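# Hang the blue mug on the mug tree by its handle

## Task

Put the blue mug onto the mug tree so it hangs from a branch by its handle and does not rest on or touch the tree's base. Throughout the episode the right hand's ring_dip goal cannot exceed +64.6 degrees (its physical stop is +117); any larger request is treated as +64.6 and hand_goal reports that value.

## Robot and tools

Robot: two arms, each ending in a sixteen-motor four-finger hand. left_arm carries a left hand and sits on the +y side; right_arm carries a right hand. Measured bases in the scene frame: left_arm (+0.023, +0.295, +0.029) m, quat_wxyz (+1.000, 0, 0, -0.009); right_arm (-0.046, -0.325, +0.029) m, quat_wxyz (+1.000, 0, 0, +0.012). A two-camera stand is fixed to the floor behind the arms. Loose objects may occasionally get a small push from outside.

Frames. Scene frame: origin at table-top height, midway between the nominal bases, +z up, +x out over the table. Arm names do not match image left and right. Each arm reports its hand pose, velocities, targets and its wrist camera pose in its own base frame. Fixed cameras and the table use the scene frame. Motion offsets are taken along the axes of that arm's current Hand target. Hand point axes (right hand): +z runs along straight fingers toward the tips, +y points out of the palm face (the palm surface sits at y = -0.062), +x crosses the palm away from the thumb. On the left hand +x points toward the thumb instead. A rigid mast sits on the palm side near the wrist (x +0.05 to +0.10, z -0.16 to -0.11, reaching y +0.06) and can strike objects.

execute_actions(actions, cameras). actions is a list of actions. Each action is a list of 1 to 15 rows, one row per 1/30 s control step. A short action repeats its final row until 15 steps have passed, so every action lasts 0.5 s. Each row is a single list of 48 numbers, all in [-1, 1], covering both arms even if only one moves:
- 0-5: left_arm dx, dy, dz, rx, ry, rz
- 6-21: left hand's 16 hinge goals
- 22-23: left current_limit, speed
- 24-29: right_arm dx, dy, dz, rx, ry, rz
- 30-45: right hand's 16 hinge goals
- 46-47: right current_limit, speed
dx..rz are offsets, not poses. They are measured from the Hand target at the start of that action, along the target's own axes. Every row in the action counts from that same start, not from the previous row. A value of 1.0 equals 0.6 m or 180 degrees. rx, ry, rz form one rotation vector. Sending the same offset again moves the arm further; all zeros re-requests the current target.

Hinge goal order for each hand: index_mcp, index_abd, index_pip, index_dip, middle_mcp, middle_abd, middle_pip, middle_dip, ring_mcp, ring_abd, ring_pip, ring_dip, thumb_cmc, thumb_axl, thumb_mcp, thumb_ipl. These are absolute goals scaled linearly between each hinge's stops; 0 is a real goal, not 'hold'. Open hand: -0.75, 0, -0.58, -0.70 for each of the three fingers, then thumb -0.71, -0.68, -0.23, -0.17. Toward +1: _mcp, _pip and _dip curl a finger toward the palm; _abd swings it away from the thumb; thumb_cmc brings the thumb in front of the palm; thumb_mcp and thumb_ipl bend the thumb. Mixing the listed patterns a to d gives grasp shapes. current_limit maps -1..+1 to 0..550 mA (minimum 11 mA). speed sets the goal slew rate at (speed+1)/2 of 8.5 rad/s. Both start at +0.4 and -0.6 and keep their last written values. To leave a hand unchanged, send back its hand_goal, hand_current_limit and hand_speed.

In cameras, ["all"] gives every camera, [] gives none, and an unknown name makes the call invalid. Images come back when actions is empty or when cameras are requested. Camera names: cam_head_left, cam_head_right, cam_high, cam_low, cam_left_wrist, cam_right_wrist, each 896x504.

zoom_image(camera, region): region is [x0, y0, x1, y1] in pixels from the top-left corner, at most 504 by 504. It only works on cameras included in the most recent images.

read_manual(section): returns only the URDF licence texts. finished_scene(scene=1) ends the scene for good. The mug must stay hung with no help from the robot at that point.

Results. end_effector_position (m) and end_effector_quat_wxyz are given in the arm's base frame and may be a few cm off. Hand target is the last commanded pose after clipping: the controller holds orientation within 40 degrees of the measured one. The hand often stops short of the target, and waiting does not close the gap; send the remaining distance as an offset. This arm's elbow sags under load, so aim higher. hand_goal shows the goals as written. hand_measured shows actual hinge positions; writing those back loosens a grip. hand_current_ma is positive toward -1. hand_state reads moving, goal, blocked or overload. A 'within noise' velocity line may be dropped. Joint torques include gravity and drift. A MOTOR HOT line appears at 85 °C; at 100 °C the arm goes limp for 30-60 s.

Cautions. A finger grips only while its goal lies past the object's surface. A motor held at 495 mA or more for 5 s shuts off for 10 s and drops its load. Do not let the hands close on or collide with each other. Avoid striking fixed or heavy objects, dropping parts from any height, releasing moving parts, or pushing hard. Keep everything inside the work area. Arm stops waste time, and hand commands sent during a stop are discarded. Thinking time lets the scene keep running under the last command.

Each tool is called after "Emit:" by a JSON object that holds its "method" and its "body".

## Session

Emit:
{"method": "execute_actions", "body": {"actions": []}}

Scene clock: 0.00 s.
left_arm: end_effector_position=(+0.4418, -0.4200, +0.1928) hand_goal=(-0.754, +0.000, -0.576, -0.696, -0.754, +0.000, -0.576, -0.696, -0.754, +0.000, -0.576, -0.696, -0.714, -0.678, -0.226, -0.168) hand_measured=(-0.754, +0.000, -0.576, -0.696, -0.754, +0.000, -0.576, -0.696, -0.754, +0.000, -0.576, -0.696, -0.714, -0.678, -0.226, -0.168) hand_current_ma=(+0, +0, +0, +0, +0, +0, +0, +0, +0, +0, +0, +0, +0, +0, +0, +0) hand_state=(goal, goal, goal, goal, goal, goal, goal, goal, goal, goal, goal, goal, goal, goal, goal, goal) hand_current_limit=0.40 hand_speed=-0.60 end_effector_quat_wxyz=(-0.263, +0.800, -0.535, +0.068) | right_arm: end_effector_position=(+0.2369, -0.1024, +0.2386) hand_goal=(-0.754, +0.000, -0.576, -0.696, -0.754, +0.000, -0.576, -0.696, -0.754, +0.000, -0.576, -0.696, -0.714, -0.678, -0.226, -0.168) hand_measured=(-0.754, +0.000, -0.576, -0.696, -0.754, +0.000, -0.576, -0.696, -0.754, +0.000, -0.576, -0.696, -0.714, -0.678, -0.226, -0.168) hand_current_ma=(+0, +0, +0, +0, +0, +0, +0, +0, +0, +0, +0, +0, +0, +0, +0, +0) hand_state=(goal, goal, goal, goal, goal, goal, goal, goal, goal, goal, goal, goal, goal, goal, goal, goal) hand_current_limit=0.40 hand_speed=-0.60 end_effector_quat_wxyz=(+0.124, +0.112, +0.974, -0.151)
Joint positions: left_arm=[-0.786 1.968 1.987 -1.556 -0.549 1.972] | right_arm=[-0.654 0.755 0.873 -1.316 0.13 -2.02]
Joint velocities: within noise
Joint torques (N m): no reading
Heat: left arm: hottest wrist roll 35 °C; right arm: hottest elbow 37 °C.
Hand target: left_arm +0.4460, -0.4245, +0.1939; -0.262, +0.801, -0.534, +0.072 | right_arm +0.2419, -0.1063, +0.2521; +0.138, +0.113, +0.971, -0.159

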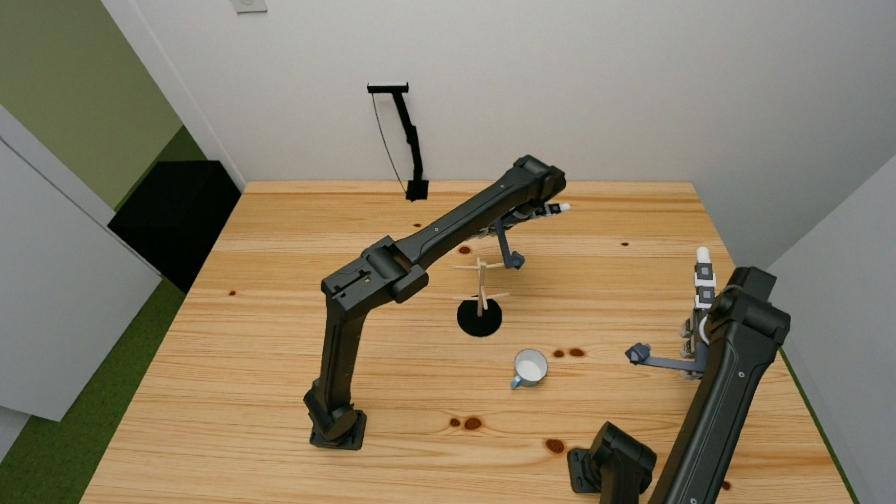

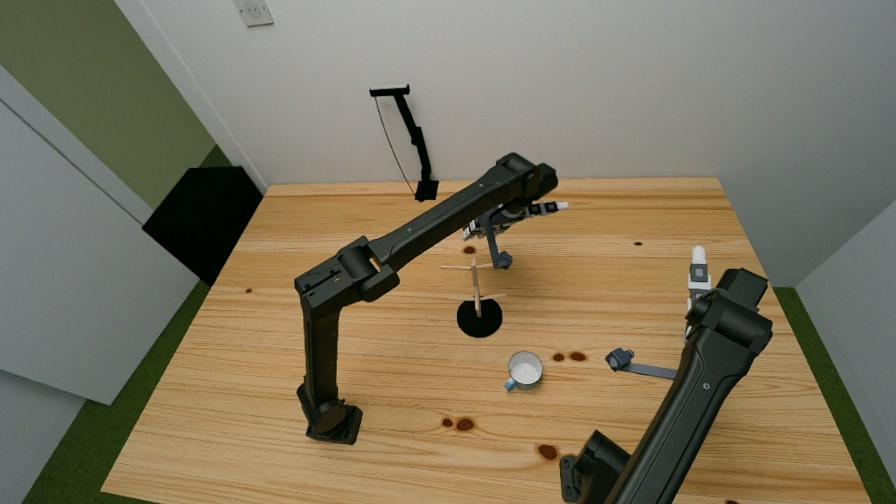

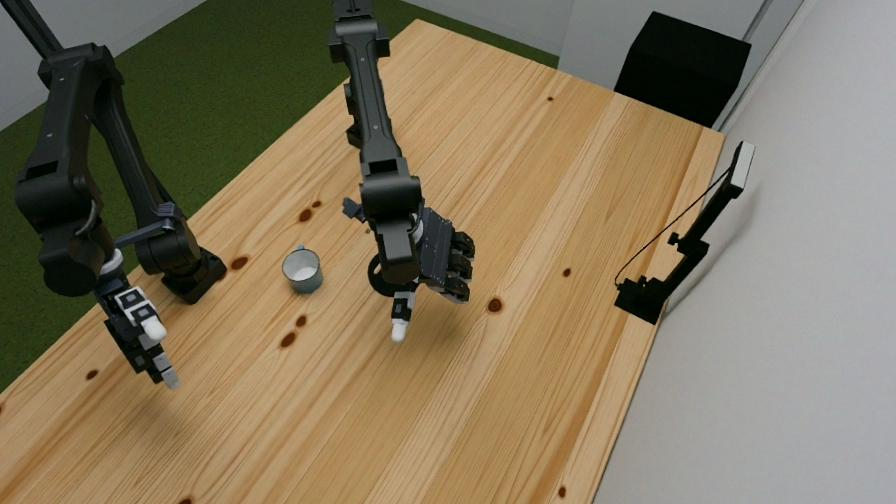

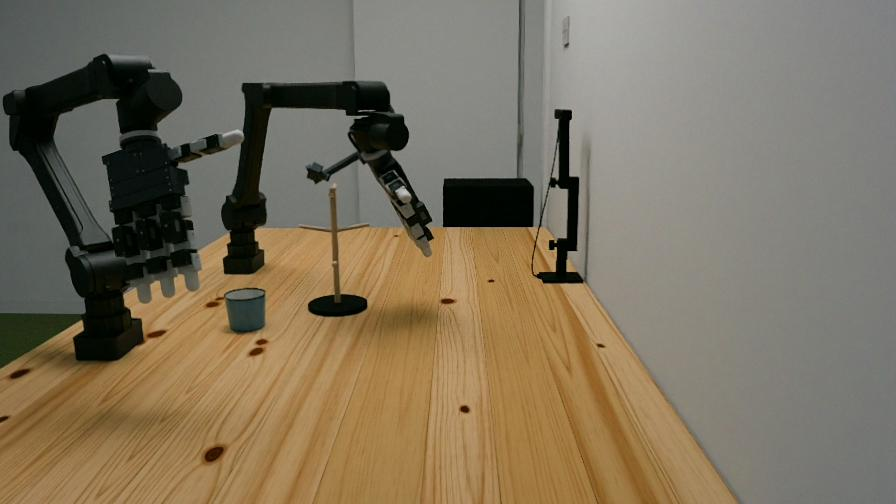

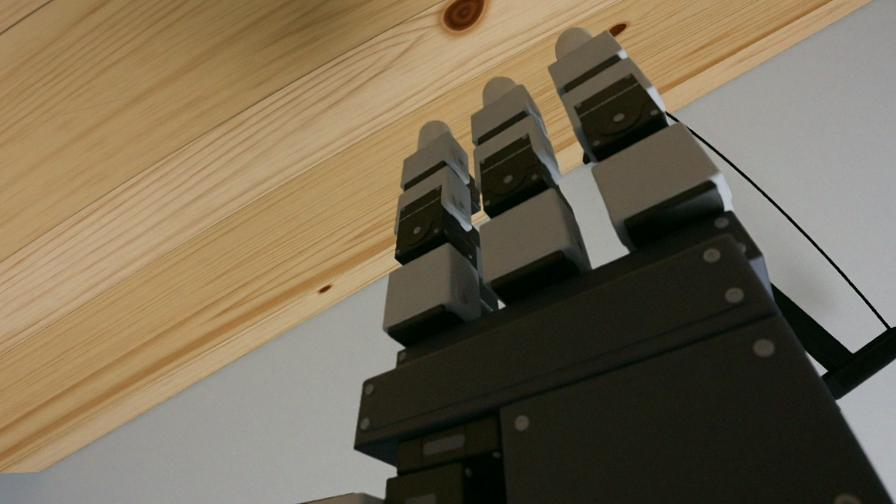

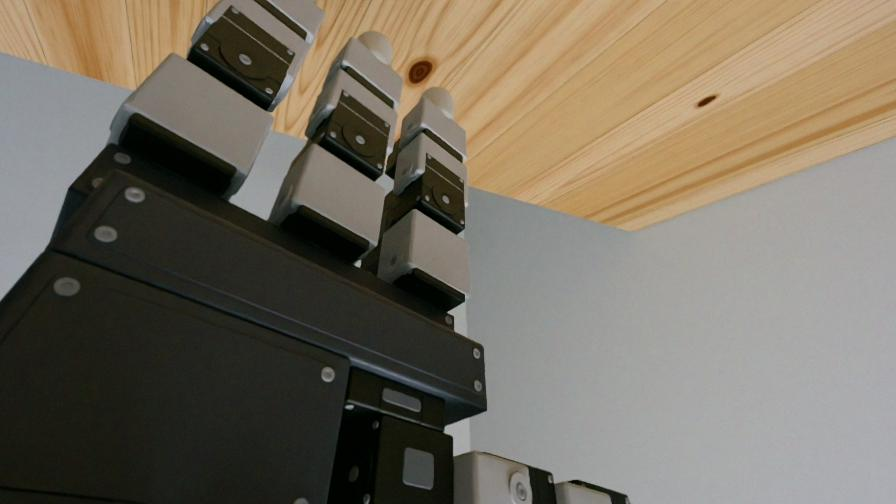

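Emit:
{"method": "zoom_image", "body": {"camera": "cam_head_left", "region": [420, 230, 580, 410]}}

Emit:
{"method": "zoom_image", "body": {"camera": "cam_head_right", "region": [420, 230, 580, 410]}}

Emit:
{"method": "zoom_image", "body": {"camera": "cam_low", "region": [180, 160, 460, 360]}}

Emit:
{"method": "zoom_image", "body": {"camera": "cam_high", "region": [220, 180, 480, 360]}}

Scaled by 2.800 from the camera's 896x504 image, which has a finer 1280x720 frame.

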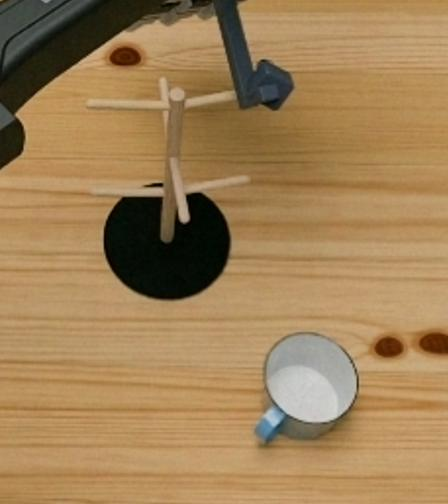

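Scaled by 2.800 from the camera's 896x504 image, which has a finer 1280x720 frame.

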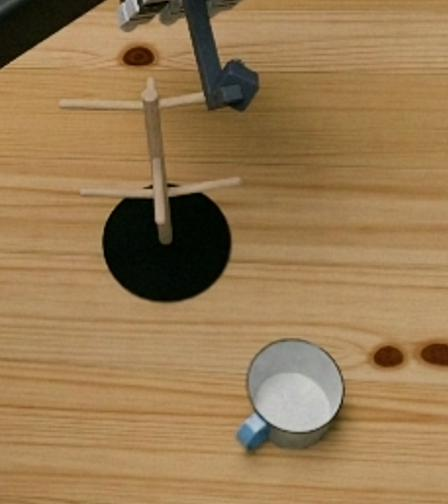

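Scaled by 1.800 from the camera's 896x504 image, which has a finer 1280x720 frame.

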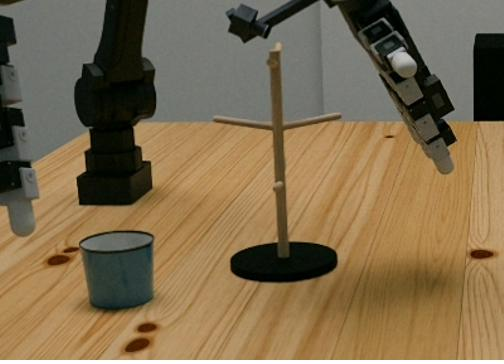

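Scaled by 1.938 from the camera's 896x504 image, which has a finer 1280x720 frame.

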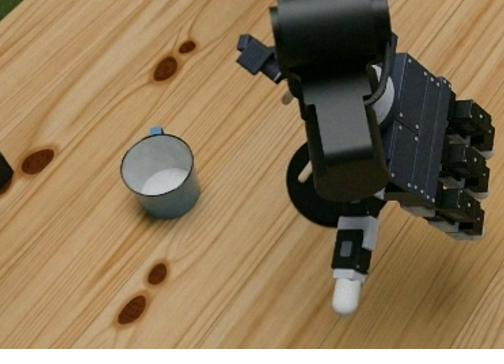

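Emit:
{"method": "execute_actions", "body": {"actions": [[[-0.0144,-0.0411,-0.071,0,0,0,-0.75,0,-0.58,-0.7,-0.75,0,-0.58,-0.7,-0.75,0,-0.58,-0.7,-0.71,-0.68,-0.23,-0.17,0.4,-0.6,0,0,0,0,0,0.17,-0.2,0,-0.35,-0.8,-0.2,0,-0.35,-0.8,-0.75,0,-0.58,-0.7,-0.2,-0.68,-0.2,-0.15,0.4,-0.6]],[[-0.0144,-0.0411,-0.071,0,0,0,-0.75,0,-0.58,-0.7,-0.75,0,-0.58,-0.7,-0.75,0,-0.58,-0.7,-0.71,-0.68,-0.23,-0.17,0.4,-0.6,0,0,0,0,0,0.17,0.32,0,-0.35,-0.8,0.32,0,-0.35,-0.8,-0.75,0,-0.58,-0.7,0.565,-0.68,-0.2,-0.15,0.4,-0.6]],[[-0.0144,-0.0411,-0.071,0,0,0,-0.75,0,-0.58,-0.7,-0.75,0,-0.58,-0.7,-0.75,0,-0.58,-0.7,-0.71,-0.68,-0.23,-0.17,0.4,-0.6,0,0,0,0,0,0.17,0.32,0,-0.35,-0.8,0.32,0,-0.35,-0.8,-0.75,0,-0.58,-0.7,0.565,-0.68,-0.2,-0.15,0.4,-0.6]]]}}

Scene clock: 380.27 s.
left_arm: end_effector_position=(+0.4431, -0.4228, +0.3328) hand_goal=(-0.750, +0.000, -0.580, -0.700, -0.750, +0.000, -0.580, -0.700, -0.750, +0.000, -0.580, -0.700, -0.710, -0.680, -0.230, -0.170) hand_measured=(-0.746, +0.000, -0.576, -0.698, -0.746, +0.000, -0.576, -0.696, -0.746, +0.000, -0.576, -0.698, -0.706, -0.678, -0.224, -0.168) hand_current_ma=(+1, +0, +0, +0, +1, +0, +0, +0, +1, +0, +0, +0, +0, +0, +2, +0) hand_state=(goal, goal, goal, goal, goal, goal, goal, goal, goal, goal, goal, goal, goal, goal, goal, goal) hand_current_limit=0.40 hand_speed=-0.60 end_effector_quat_wxyz=(-0.243, +0.791, -0.538, +0.159) | right_arm: end_effector_position=(+0.2387, -0.1068, +0.2423) hand_goal=(+0.320, +0.000, -0.350, -0.800, +0.320, +0.000, -0.350, -0.800, -0.750, +0.000, -0.580, -0.700, +0.564, -0.680, -0.200, -0.150) hand_measured=(+0.302, +0.000, -0.354, -0.798, +0.300, +0.000, -0.354, -0.798, -0.750, +0.000, -0.578, -0.698, +0.564, -0.678, -0.198, -0.150) hand_current_ma=(-25, +0, -2, +1, -28, +0, -2, +1, +0, +0, +1, +1, +0, +1, +1, +0) hand_state=(goal, goal, goal, goal, blocked, goal, goal, goal, goal, goal, goal, goal, goal, goal, goal, goal) hand_current_limit=0.40 hand_speed=-0.60 end_effector_quat_wxyz=(+0.205, +0.757, +0.620, +0.005)
Joint positions: left_arm=[-0.786 1.889 2.23 -1.663 -0.539 2.048] | right_arm=[-0.164 0.496 0.676 -1.425 0.26 -0.008]
Joint torques (N m): left_arm=[1.26 -21.42 11.85 0.2 -0.42 -0.04] | right_arm=[1.79 0.62 12.48 0.62 0.45 0.22]
Heat: left arm: hottest elbow 47 °C; right arm: hottest elbow 52 °C.
Hand target: left_arm +0.4451, -0.4234, +0.3439; -0.262, +0.801, -0.534, +0.072 | right_arm +0.2419, -0.1063, +0.2521; +0.210, +0.776, +0.595, -0.012
Off the commanded pose: left_arm 0.011 m, 10 deg | right_arm 0.010 m, 4 deg.
joint sent to its limit (left arm) — joint 4 (wrist pitch), lower limit. The joint targets are off in orientation, not in position.

Emit:
{"method": "execute_actions", "body": {"actions": [[[-0.0892,-0.0289,0.0348,0,0,0,-0.75,0,-0.58,-0.7,-0.75,0,-0.58,-0.7,-0.75,0,-0.58,-0.7,-0.71,-0.68,-0.23,-0.17,0.4,-0.6,0,0,0,0,0,0.18,0.32,0,-0.35,-0.8,0.32,0,-0.35,-0.8,-0.75,0,-0.58,-0.7,0.565,-0.68,-0.2,-0.15,0.4,-0.6]],[[-0.0892,-0.0289,0.0348,0,0,0,-0.75,0,-0.58,-0.7,-0.75,0,-0.58,-0.7,-0.75,0,-0.58,-0.7,-0.71,-0.68,-0.23,-0.17,0.4,-0.6,0,0,0,0,0,0.18,0.32,0,-0.35,-0.8,0.32,0,-0.35,-0.8,-0.75,0,-0.58,-0.7,0.565,-0.68,-0.2,-0.15,0.4,-0.6]],[[-0.0892,-0.0289,0.0348,0,0,0,-0.75,0,-0.58,-0.7,-0.75,0,-0.58,-0.7,-0.75,0,-0.58,-0.7,-0.71,-0.68,-0.23,-0.17,0.4,-0.6,0,0,0,0,0,0.18,0.32,0,-0.35,-0.8,0.32,0,-0.35,-0.8,-0.75,0,-0.58,-0.7,0.565,-0.68,-0.2,-0.15,0.4,-0.6]]]}}

Scene clock: 394.87 s.
left_arm: end_effector_position=(+0.4498, -0.2474, +0.3421) hand_goal=(-0.750, +0.000, -0.580, -0.700, -0.750, +0.000, -0.580, -0.700, -0.750, +0.000, -0.580, -0.700, -0.710, -0.680, -0.230, -0.170) hand_measured=(-0.744, +0.000, -0.576, -0.698, -0.744, +0.000, -0.576, -0.696, -0.746, +0.000, -0.576, -0.698, -0.706, -0.678, -0.224, -0.168) hand_current_ma=(+1, +0, +0, +0, +1, +0, +0, +0, +1, +0, +0, +0, +1, +0, +2, +0) hand_state=(goal, goal, goal, goal, goal, goal, goal, goal, goal, goal, goal, goal, goal, goal, goal, goal) hand_current_limit=0.40 hand_speed=-0.60 end_effector_quat_wxyz=(-0.281, +0.838, -0.458, +0.094) | right_arm: end_effector_position=(+0.2328, -0.1038, +0.2322) hand_goal=(+0.320, +0.000, -0.350, -0.800, +0.320, +0.000, -0.350, -0.800, -0.750, +0.000, -0.580, -0.700, +0.564, -0.680, -0.200, -0.150) hand_measured=(+0.302, +0.000, -0.354, -0.798, +0.300, +0.000, -0.354, -0.798, -0.752, +0.000, -0.578, -0.698, +0.564, -0.678, -0.198, -0.150) hand_current_ma=(-25, +0, -2, +1, -28, +0, -2, +1, +0, +0, +1, +1, +0, +1, +1, +0) hand_state=(goal, goal, goal, goal, blocked, goal, goal, goal, goal, goal, goal, goal, goal, goal, goal, goal) hand_current_limit=0.40 hand_speed=-0.60 end_effector_quat_wxyz=(+0.148, +0.965, -0.169, +0.133)
Joint positions: left_arm=[-0.547 1.645 1.922 -1.663 -0.575 2.08] | right_arm=[0.096 0.945 0.877 -1.316 0.357 1.98]
Joint torques (N m): left_arm=[0.79 -18.02 8.87 0.05 -0.64 -0.04] | right_arm=[-1.03 -3.78 14.43 0.02 0.88 0.1]
Heat: left arm: hottest elbow 47 °C; right arm: hottest elbow 52 °C.
Hand target: left_arm +0.4449, -0.2434, +0.3426; -0.262, +0.801, -0.534, +0.072 | right_arm +0.2419, -0.1062, +0.2520; +0.148, +0.959, -0.189, +0.150
Off the commanded pose: left_arm 0.006 m, 10 deg | right_arm 0.022 m, 3 deg.
joint sent to its limit (left arm) — joint 4 (wrist pitch), lower limit; joint 6 (wrist roll), upper limit. The joint targets are off in orientation, not in position.

Emit:
{"method": "execute_actions", "body": {"actions": [[[-0.0892,-0.0289,0.0348,0,0,0,-0.75,0,-0.58,-0.7,-0.75,0,-0.58,-0.7,-0.75,0,-0.58,-0.7,-0.71,-0.68,-0.23,-0.17,0.4,-0.6,-0.0228,-0.0635,-0.0391,0.178,-0.0445,0.009,0.32,0,-0.35,-0.8,0.32,0,-0.35,-0.8,-0.75,0,0.95,0.5,0.565,-0.68,-0.2,-0.15,0.4,-0.6]],[[-0.0892,-0.0289,0.0348,0,0,0,-0.75,0,-0.58,-0.7,-0.75,0,-0.58,-0.7,-0.75,0,-0.58,-0.7,-0.71,-0.68,-0.23,-0.17,0.4,-0.6,-0.0598,-0.0962,0.0365,0.178,-0.0445,0.009,0.32,0,-0.35,-0.8,0.32,0,-0.35,-0.8,-0.75,0,0.95,0.5,0.565,-0.68,-0.2,-0.15,0.4,-0.6]],[[-0.0892,-0.0289,0.0348,0,0,0,-0.75,0,-0.58,-0.7,-0.75,0,-0.58,-0.7,-0.75,0,-0.58,-0.7,-0.71,-0.68,-0.23,-0.17,0.4,-0.6,-0.0558,-0.0328,0.1103,0.178,-0.0445,0.009,0.32,0,-0.35,-0.8,0.32,0,-0.35,-0.8,-0.75,0,0.95,0.5,0.565,-0.68,-0.2,-0.15,0.4,-0.6]]], "cameras": ["all"]}}

Scene clock: 424.00 s.
left_arm: end_effector_position=(+0.4512, -0.0652, +0.3393) hand_goal=(-0.750, +0.000, -0.580, -0.700, -0.750, +0.000, -0.580, -0.700, -0.750, +0.000, -0.580, -0.700, -0.710, -0.680, -0.230, -0.170) hand_measured=(-0.744, +0.000, -0.576, -0.698, -0.744, +0.000, -0.576, -0.696, -0.744, +0.000, -0.576, -0.698, -0.704, -0.678, -0.224, -0.168) hand_current_ma=(+1, +0, +0, +0, +1, +0, +0, +0, +1, +0, +0, +0, +1, +0, +2, +0) hand_state=(goal, goal, goal, goal, goal, goal, goal, goal, goal, goal, goal, goal, goal, goal, goal, goal) hand_current_limit=0.40 hand_speed=-0.60 end_effector_quat_wxyz=(-0.341, +0.884, -0.321, +0.022) | right_arm: end_effector_position=(+0.2201, +0.0777, +0.2187) hand_goal=(+0.320, +0.000, -0.350, -0.800, +0.320, +0.000, -0.350, -0.800, -0.750, +0.000, +0.950, +0.240, +0.564, -0.680, -0.200, -0.150) hand_measured=(+0.318, +0.000, -0.354, -0.798, +0.318, +0.000, -0.352, -0.798, -0.742, +0.000, +0.944, +0.238, +0.564, -0.678, -0.198, -0.150) hand_current_ma=(-1, +0, -2, +1, -1, +0, -1, +1, +6, +0, -3, -1, +0, +1, +1, +0) hand_state=(goal, goal, goal, goal, goal, goal, goal, goal, goal, goal, goal, goal, goal, goal, goal, goal) hand_current_limit=0.40 hand_speed=-0.60 end_effector_quat_wxyz=(-0.619, +0.772, -0.110, +0.091)
Joint positions: left_arm=[-0.238 1.509 1.745 -1.663 -0.684 2.08] | right_arm=[-0.352 0.951 0.772 -1.68 -1.344 1.272]
Joint torques (N m): left_arm=[0.67 -15.74 8.91 -0.05 -0.78 -0.05] | right_arm=[0.5 -2.96 9.32 -0.76 -1.43 -0.14]
Heat: left arm: hottest elbow 46 °C; right arm: hottest elbow 54 °C.
Hand target: left_arm +0.4448, -0.0634, +0.3413; -0.262, +0.801, -0.534, +0.072 | right_arm +0.2197, +0.0797, +0.2202; -0.652, +0.751, -0.075, +0.065
Off the commanded pose: left_arm 0.007 m, 28 deg | right_arm 0.002 m, 7 deg.
joint sent to its limit (left arm) — joint 4 (wrist pitch), lower limit; joint 6 (wrist roll), upper limit. The joint targets are off in orientation, not in position.
joint sent to its limit (right arm) — joint 4 (wrist pitch), lower limit. The joint targets are off in orientation, not in position.
camera_calibration:
cam_left_wrist: T_world_to_cam=[[-0.304717, 0.808097, 0.50411, -0.0125634], [0.466058, -0.335076, 0.818849, -0.552575], [0.830625, 0.484461, -0.274517, -0.129496], [0, 0, 0, 1]] pos_world=[0.361267, -0.112266, 0.42326]
cam_right_wrist: T_world_to_cam=[[-0.734256, 0.0768562, -0.674508, 0.33086], [-0.619013, -0.483735, 0.618727, -0.0117437], [-0.27873, 0.871834, 0.40276, 0.0325829], [0, 0, 0, 1]] pos_world=[0.244749, -0.0595164, 0.217311]

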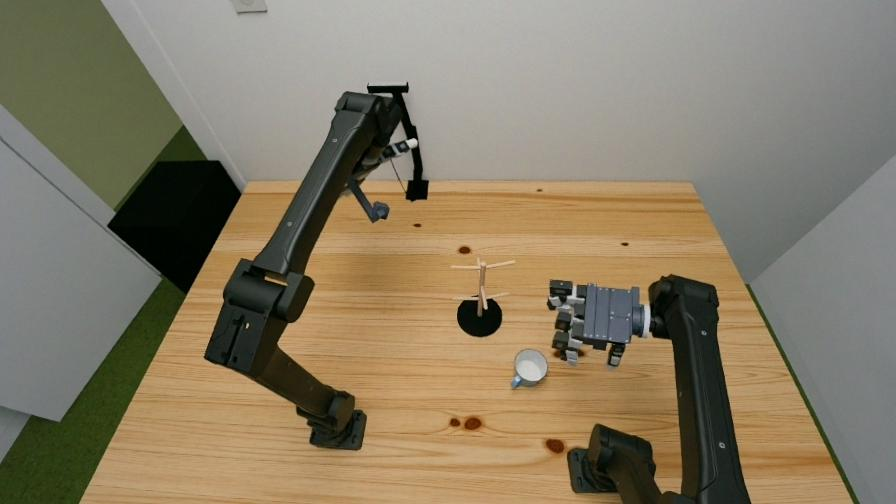

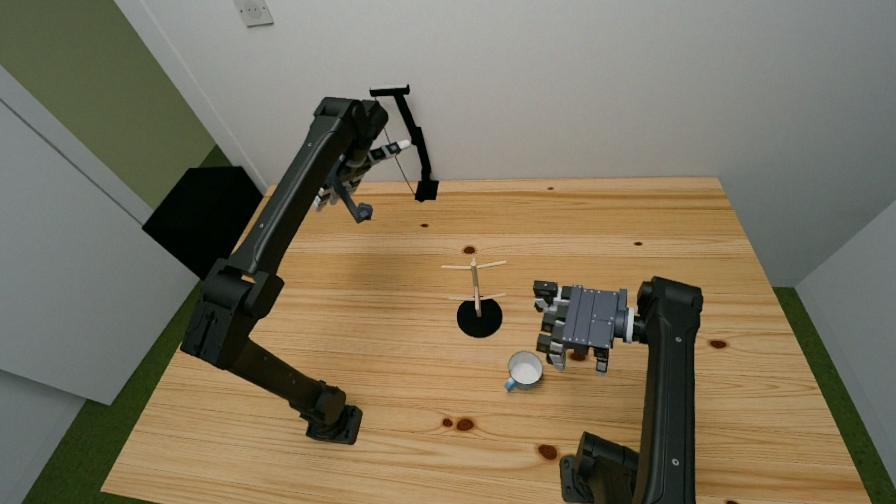

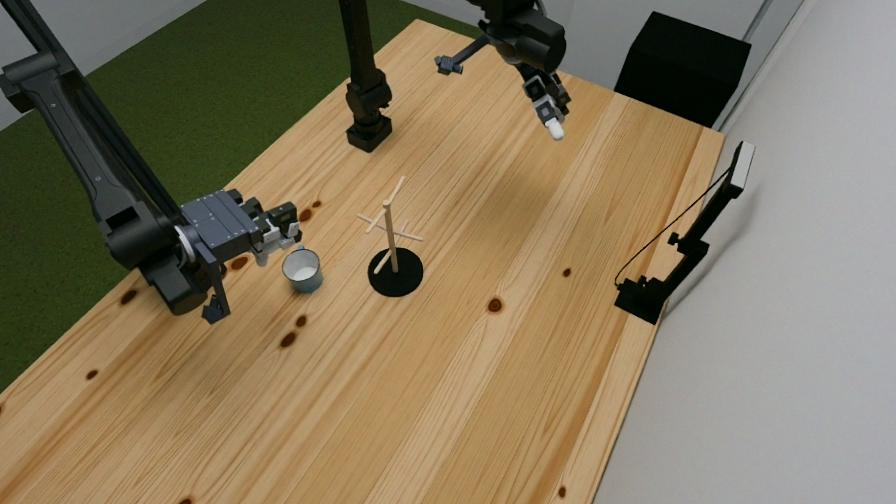

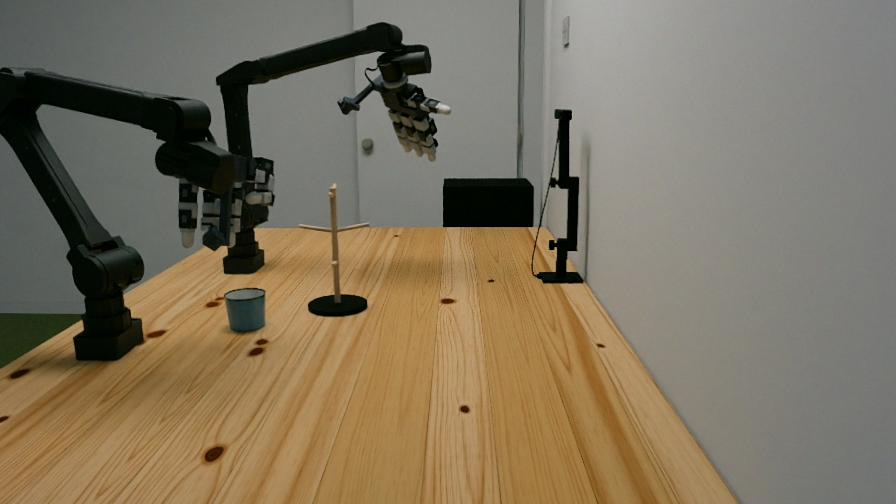

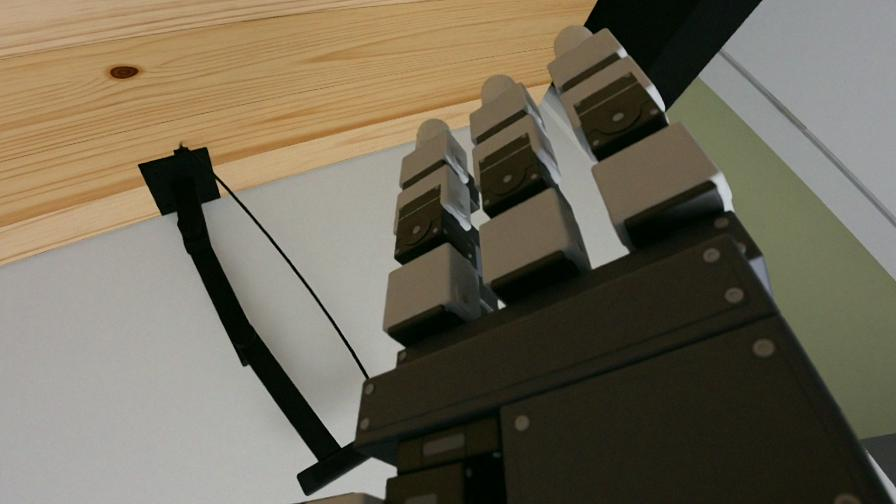

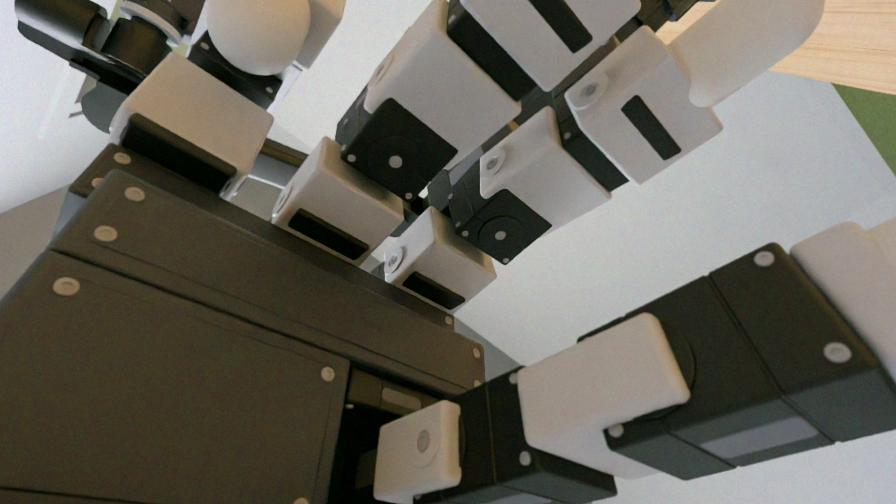

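Emit:
{"method": "zoom_image", "body": {"camera": "cam_head_left", "region": [440, 240, 560, 400]}}

Emit:
{"method": "zoom_image", "body": {"camera": "cam_head_right", "region": [430, 240, 550, 400]}}

Emit:
{"method": "zoom_image", "body": {"camera": "cam_high", "region": [270, 160, 450, 310]}}

Scaled by 3.150 from the camera's 896x504 image, which has a finer 1280x720 frame.

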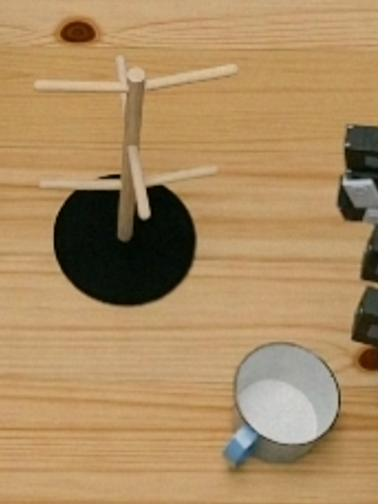

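Scaled by 3.150 from the camera's 896x504 image, which has a finer 1280x720 frame.

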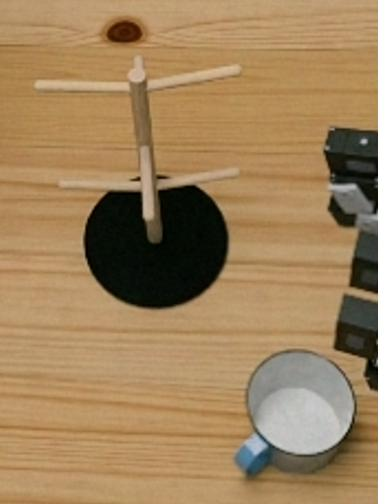

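Scaled by 2.800 from the camera's 896x504 image, which has a finer 1280x720 frame.

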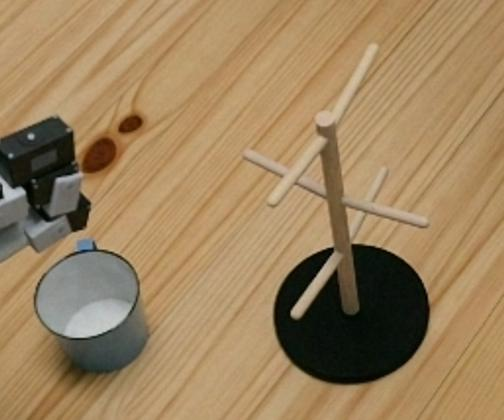

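Emit:
{"method": "execute_actions", "body": {"actions": [[[0,0,0,0.0194,-0.0927,-0.1264,-0.75,0,-0.58,-0.7,-0.75,0,-0.58,-0.7,-0.75,0,-0.58,-0.7,-0.71,-0.68,-0.23,-0.17,0.4,-0.6,-0.0116,0.0395,0.0486,0,0,0,0.32,0.09,-0.35,-0.8,0.32,-0.09,-0.35,-0.8,-0.75,0,0.95,0.24,0.657,-0.68,-0.2,-0.15,0.4,-0.6]],[[0,0,0,0,0,0,-0.75,0,-0.58,-0.7,-0.75,0,-0.58,-0.7,-0.75,0,-0.58,-0.7,-0.71,-0.68,-0.23,-0.17,0.4,-0.6,-0.0116,0.0395,0.0486,0,0,0,0.32,0.09,-0.35,-0.8,0.32,-0.09,-0.35,-0.8,-0.75,0,0.95,0.24,0.657,-0.68,-0.2,-0.15,0.4,-0.6]]], "cameras": ["cam_head_left", "cam_head_right", "cam_high", "cam_low", "cam_right_wrist"]}}

Scene clock: 466.63 s.
left_arm: end_effector_position=(+0.4481, -0.0645, +0.3385) hand_goal=(-0.750, +0.000, -0.580, -0.700, -0.750, +0.000, -0.580, -0.700, -0.750, +0.000, -0.580, -0.700, -0.710, -0.680, -0.230, -0.170) hand_measured=(-0.744, +0.000, -0.576, -0.698, -0.744, +0.000, -0.576, -0.696, -0.744, +0.000, -0.576, -0.698, -0.704, -0.678, -0.224, -0.168) hand_current_ma=(+1, +0, +0, +0, +1, +0, +0, +0, +1, +0, +0, +0, +1, +0, +2, +0) hand_state=(goal, goal, goal, goal, goal, goal, goal, goal, goal, goal, goal, goal, goal, goal, goal, goal) hand_current_limit=0.40 hand_speed=-0.60 end_effector_quat_wxyz=(-0.341, +0.883, -0.321, +0.021) | right_arm: end_effector_position=(+0.2171, +0.1279, +0.1634) hand_goal=(+0.320, +0.090, -0.350, -0.800, +0.320, -0.090, -0.350, -0.800, -0.750, +0.000, +0.950, +0.240, +0.656, -0.680, -0.200, -0.150) hand_measured=(+0.320, +0.086, -0.352, -0.798, +0.320, -0.088, -0.352, -0.798, -0.742, +0.000, +0.946, +0.238, +0.654, -0.678, -0.198, -0.150) hand_current_ma=(+0, -1, -1, +1, +0, +1, -1, +1, +6, +0, -2, -1, -1, +1, +1, +0) hand_state=(goal, goal, goal, goal, goal, goal, goal, goal, goal, goal, goal, goal, goal, goal, goal, goal) hand_current_limit=0.40 hand_speed=-0.60 end_effector_quat_wxyz=(-0.669, +0.739, -0.060, +0.049)
Joint positions: left_arm=[-0.238 1.502 1.735 -1.663 -0.684 2.08] | right_arm=[-0.172 1.018 0.613 -1.347 -1.468 1.397]
Joint torques (N m): left_arm=[1.08 -15.85 8.84 0.36 -0.72 -0.2] | right_arm=[0.79 -4.6 8.47 0.36 -1.42 0.23]
Heat: left arm: hottest elbow 46 °C; right arm: hottest elbow 51 °C.
Hand target: left_arm +0.4447, -0.0634, +0.3413; -0.341, +0.884, -0.320, +0.022 | right_arm +0.2162, +0.1325, +0.1651; -0.652, +0.751, -0.075, +0.065
Off the commanded pose: left_arm 0.005 m, 0 deg | right_arm 0.005 m, 3 deg.
camera_calibration:
cam_right_wrist: T_world_to_cam=[[-0.734297, 0.0600041, -0.676171, 0.289812], [-0.55395, -0.628702, 0.545777, 0.0612181], [-0.392362, 0.775328, 0.494893, 0.0322623], [0, 0, 0, 1]] pos_world=[0.259378, -0.0039158, 0.146585]
Images, in order (width x height): cam_head_left 896x504, cam_head_right 896x504, cam_high 896x504, cam_low 896x504, cam_right_wrist 896x504.

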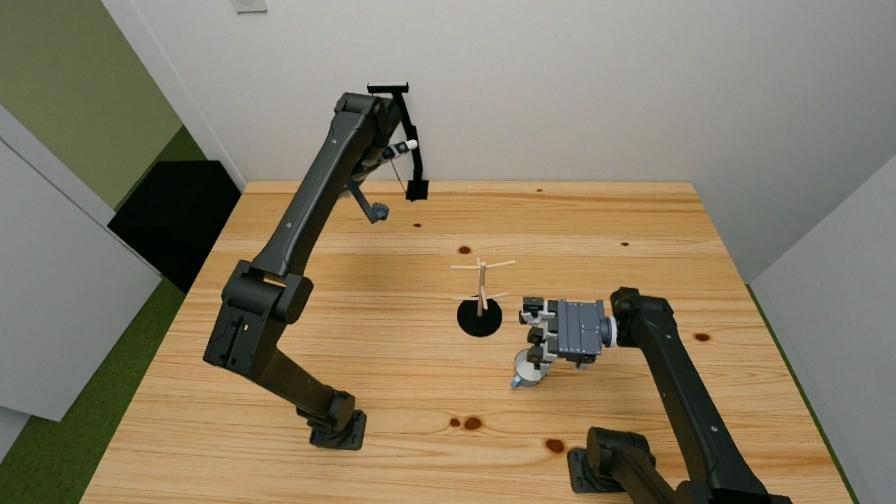

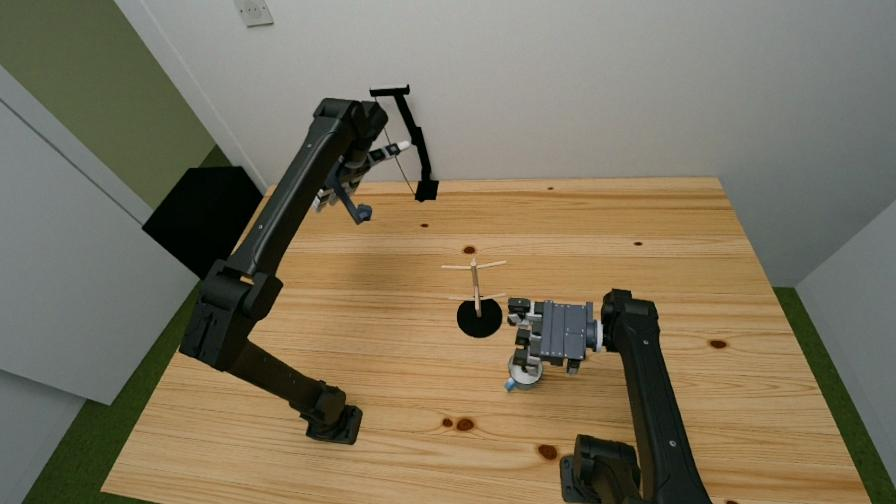

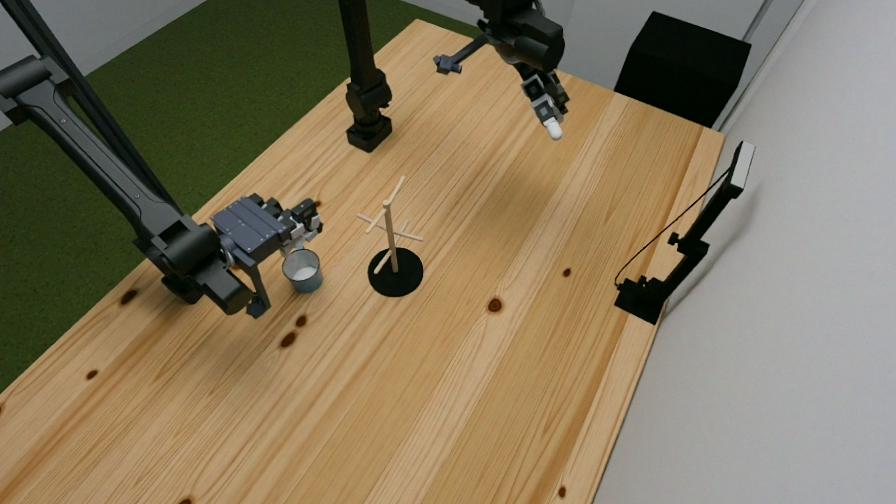

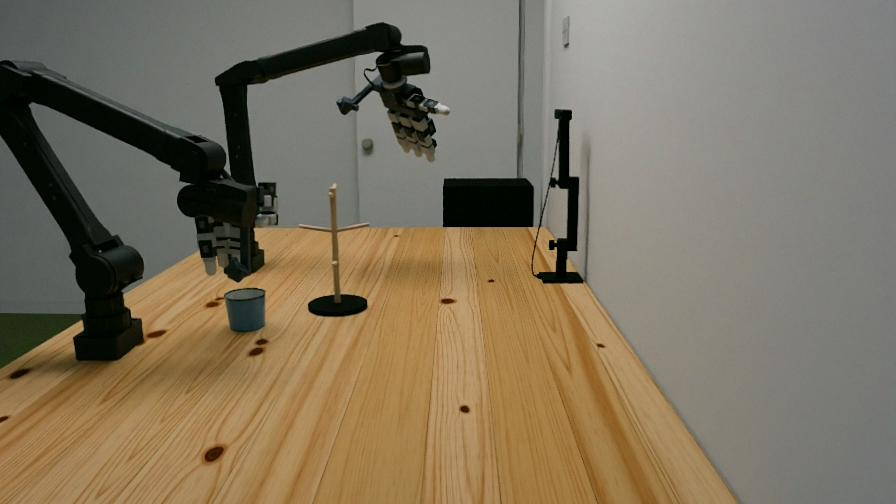

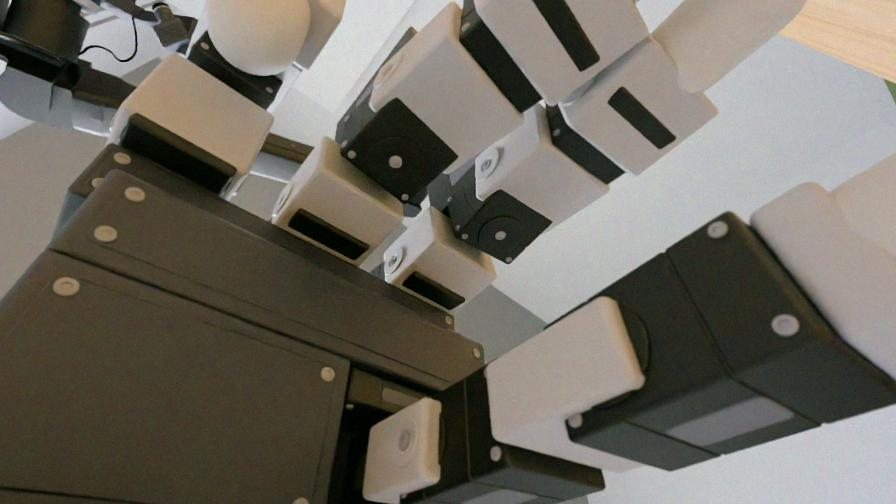

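Emit:
{"method": "zoom_image", "body": {"camera": "cam_head_left", "region": [480, 280, 640, 400]}}

Emit:
{"method": "zoom_image", "body": {"camera": "cam_high", "region": [190, 180, 350, 320]}}

Emit:
{"method": "zoom_image", "body": {"camera": "cam_low", "region": [150, 170, 330, 350]}}

Scaled by 3.150 from the camera's 896x504 image, which has a finer 1280x720 frame.

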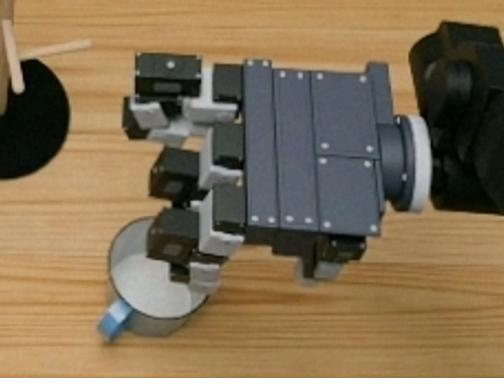

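Scaled by 3.150 from the camera's 896x504 image, which has a finer 1280x720 frame.

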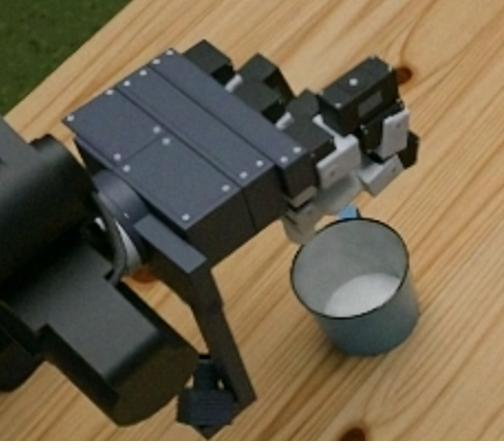

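Scaled by 2.800 from the camera's 896x504 image, which has a finer 1280x720 frame.

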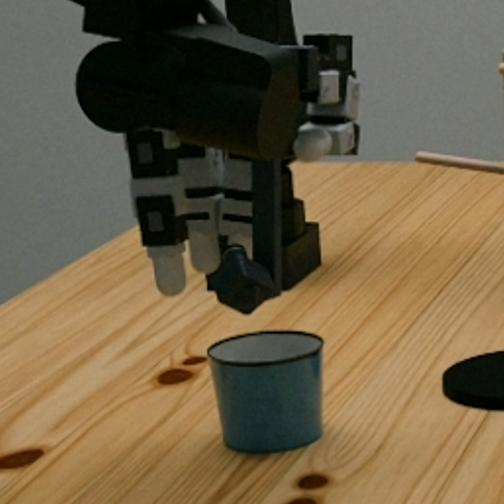

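Emit:
{"method": "zoom_image", "body": {"camera": "cam_high", "region": [260, 210, 330, 290]}}

Emit:
{"method": "zoom_image", "body": {"camera": "cam_low", "region": [185, 210, 285, 300]}}

Emit:
{"method": "zoom_image", "body": {"camera": "cam_head_right", "region": [490, 290, 610, 400]}}

Scaled by 6.300 from the camera's 896x504 image, which has a finer 1280x720 frame.

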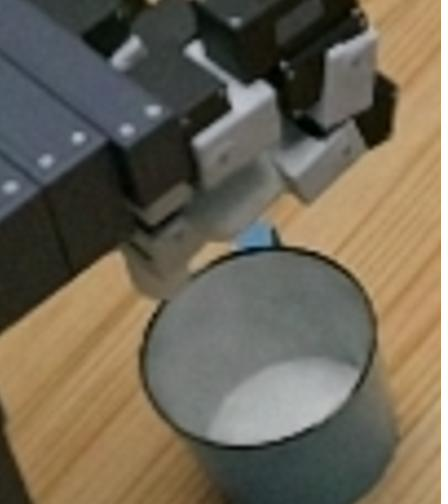

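Scaled by 5.040 from the camera's 896x504 image, which has a finer 1280x720 frame.

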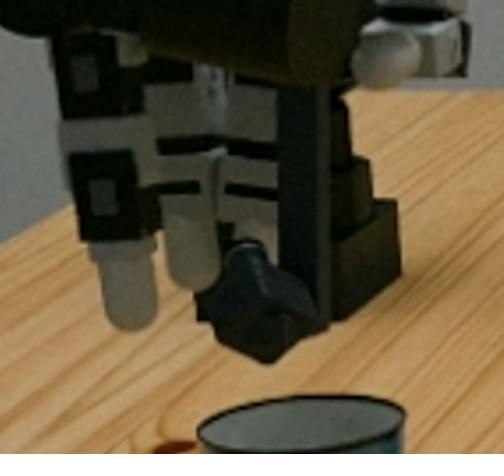

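Scaled by 4.200 from the camera's 896x504 image, which has a finer 1280x720 frame.

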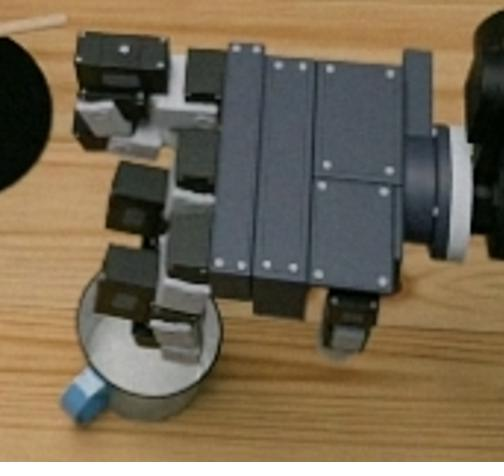

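Emit:
{"method": "execute_actions", "body": {"actions": [[[0,0,0,0,0,0,-0.75,0,-0.58,-0.7,-0.75,0,-0.58,-0.7,-0.75,0,-0.58,-0.7,-0.71,-0.68,-0.23,-0.17,0.4,-0.6,0.0272,0.045,0.0393,0,0,0,0.32,0.09,-0.35,-0.8,0.32,-0.09,-0.35,-0.8,-0.75,0,0.95,0.24,0.657,-0.68,-0.2,-0.15,0.4,-0.6]]], "cameras": ["cam_head_right", "cam_high", "cam_low"]}}

Emit:
{"method": "zoom_image", "body": {"camera": "cam_head_right", "region": [490, 290, 610, 400]}}

Emit:
{"method": "zoom_image", "body": {"camera": "cam_low", "region": [195, 220, 295, 340]}}

Emit:
{"method": "zoom_image", "body": {"camera": "cam_high", "region": [260, 210, 330, 290]}}

Scene clock: 529.13 s.
left_arm: end_effector_position=(+0.4481, -0.0645, +0.3385) hand_goal=(-0.750, +0.000, -0.580, -0.700, -0.750, +0.000, -0.580, -0.700, -0.750, +0.000, -0.580, -0.700, -0.710, -0.680, -0.230, -0.170) hand_measured=(-0.744, +0.000, -0.576, -0.698, -0.744, +0.000, -0.576, -0.696, -0.744, +0.000, -0.576, -0.698, -0.704, -0.678, -0.224, -0.168) hand_current_ma=(+1, +0, +0, +0, +1, +0, +0, +0, +1, +0, +0, +0, +1, +0, +2, +0) hand_state=(goal, goal, goal, goal, goal, goal, goal, goal, goal, goal, goal, goal, goal, goal, goal, goal) hand_current_limit=0.40 hand_speed=-0.60 end_effector_quat_wxyz=(-0.341, +0.883, -0.321, +0.021) | right_arm: end_effector_position=(+0.2374, +0.1437, +0.1334) hand_goal=(+0.320, +0.090, -0.350, -0.800, +0.320, -0.090, -0.350, -0.800, -0.750, +0.000, +0.950, +0.240, +0.656, -0.680, -0.200, -0.150) hand_measured=(+0.320, +0.088, -0.352, -0.798, +0.320, -0.088, -0.352, -0.798, -0.742, +0.000, +0.946, +0.238, +0.654, -0.678, -0.198, -0.150) hand_current_ma=(+0, -1, -1, +1, +0, +1, -1, +1, +6, +0, -2, -1, -1, +1, +1, +0) hand_state=(goal, goal, goal, goal, goal, goal, goal, goal, goal, goal, goal, goal, goal, goal, goal, goal) hand_current_limit=0.40 hand_speed=-0.60 end_effector_quat_wxyz=(-0.676, +0.735, -0.040, +0.027)
Joint positions: left_arm=[-0.238 1.502 1.735 -1.663 -0.684 2.08] | right_arm=[-0.094 1.117 0.584 -1.027 -1.486 1.595]
Joint torques (N m): left_arm=[1.08 -15.85 8.84 0.35 -0.72 -0.2] | right_arm=[1.03 -5.48 8.14 0.5 -1.29 0.22]
Heat: left arm: hottest elbow 43 °C; right arm: hottest elbow 48 °C.
Hand target: left_arm +0.4447, -0.0634, +0.3413; -0.341, +0.884, -0.320, +0.022 | right_arm +0.2359, +0.1485, +0.1349; -0.652, +0.751, -0.075, +0.065
Off the commanded pose: left_arm 0.004 m, 0 deg | right_arm 0.005 m, 7 deg.
Images, in order (width x height): cam_head_right 896x504, cam_high 896x504, cam_low 896x504.

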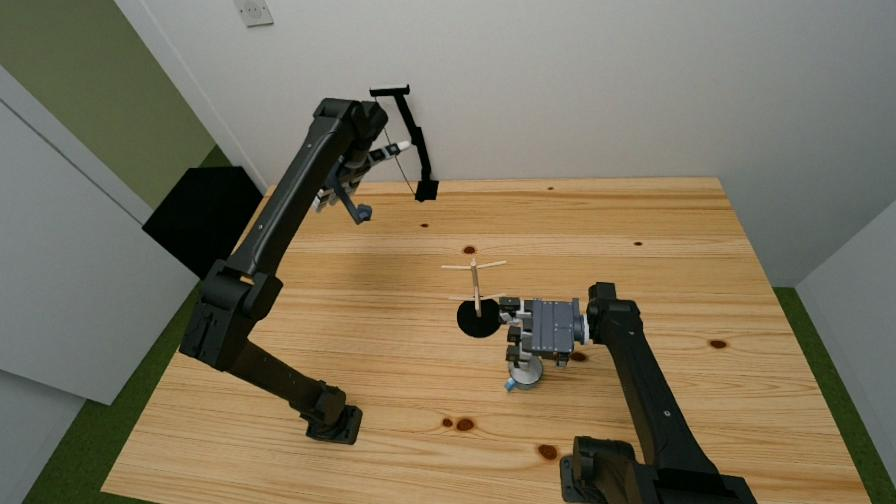

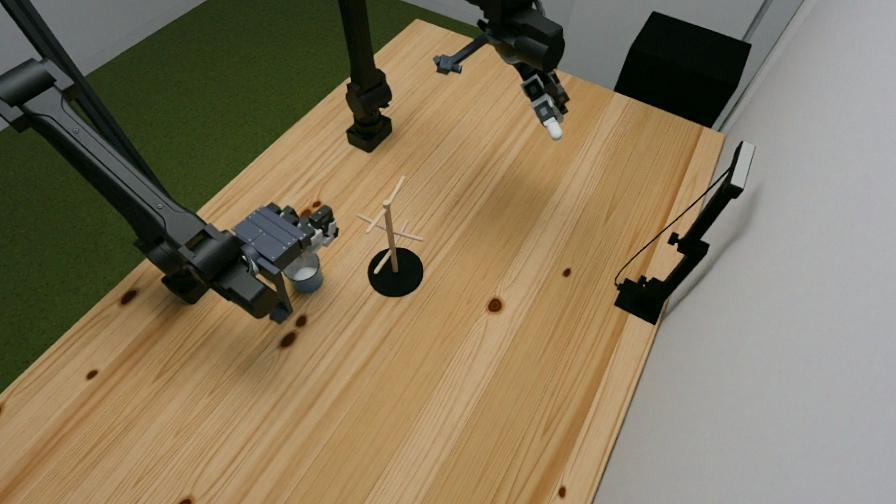

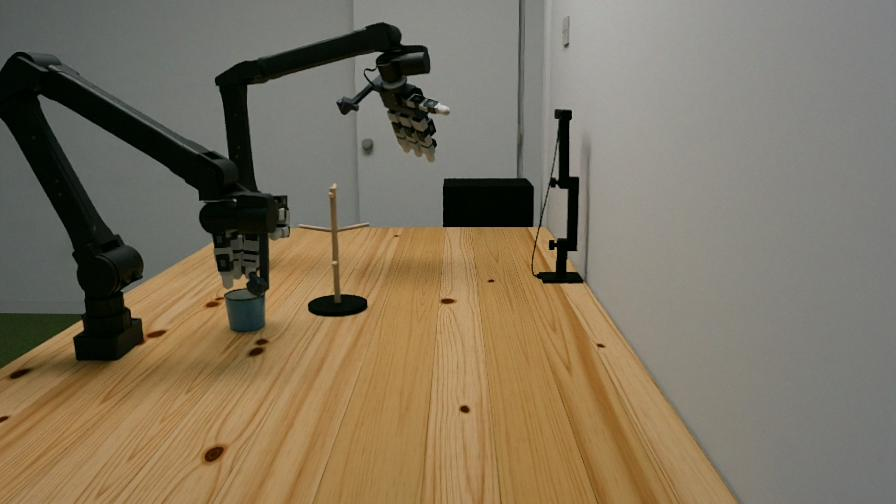

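Scaled by 4.200 from the camera's 896x504 image, which has a finer 1280x720 frame.

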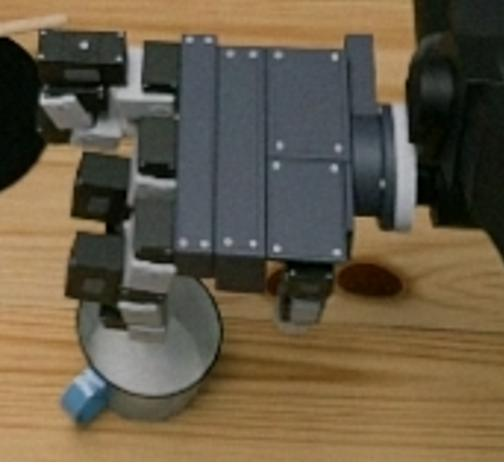

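Scaled by 4.200 from the camera's 896x504 image, which has a finer 1280x720 frame.

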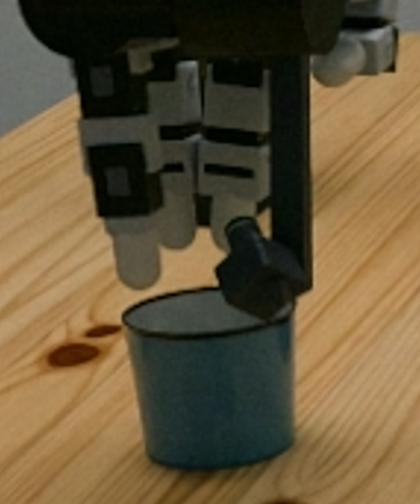

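Scaled by 6.300 from the camera's 896x504 image, which has a finer 1280x720 frame.

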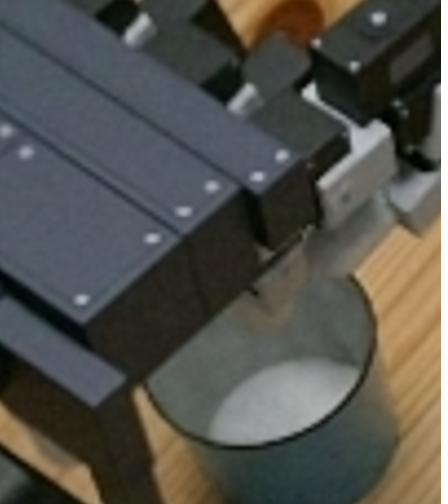

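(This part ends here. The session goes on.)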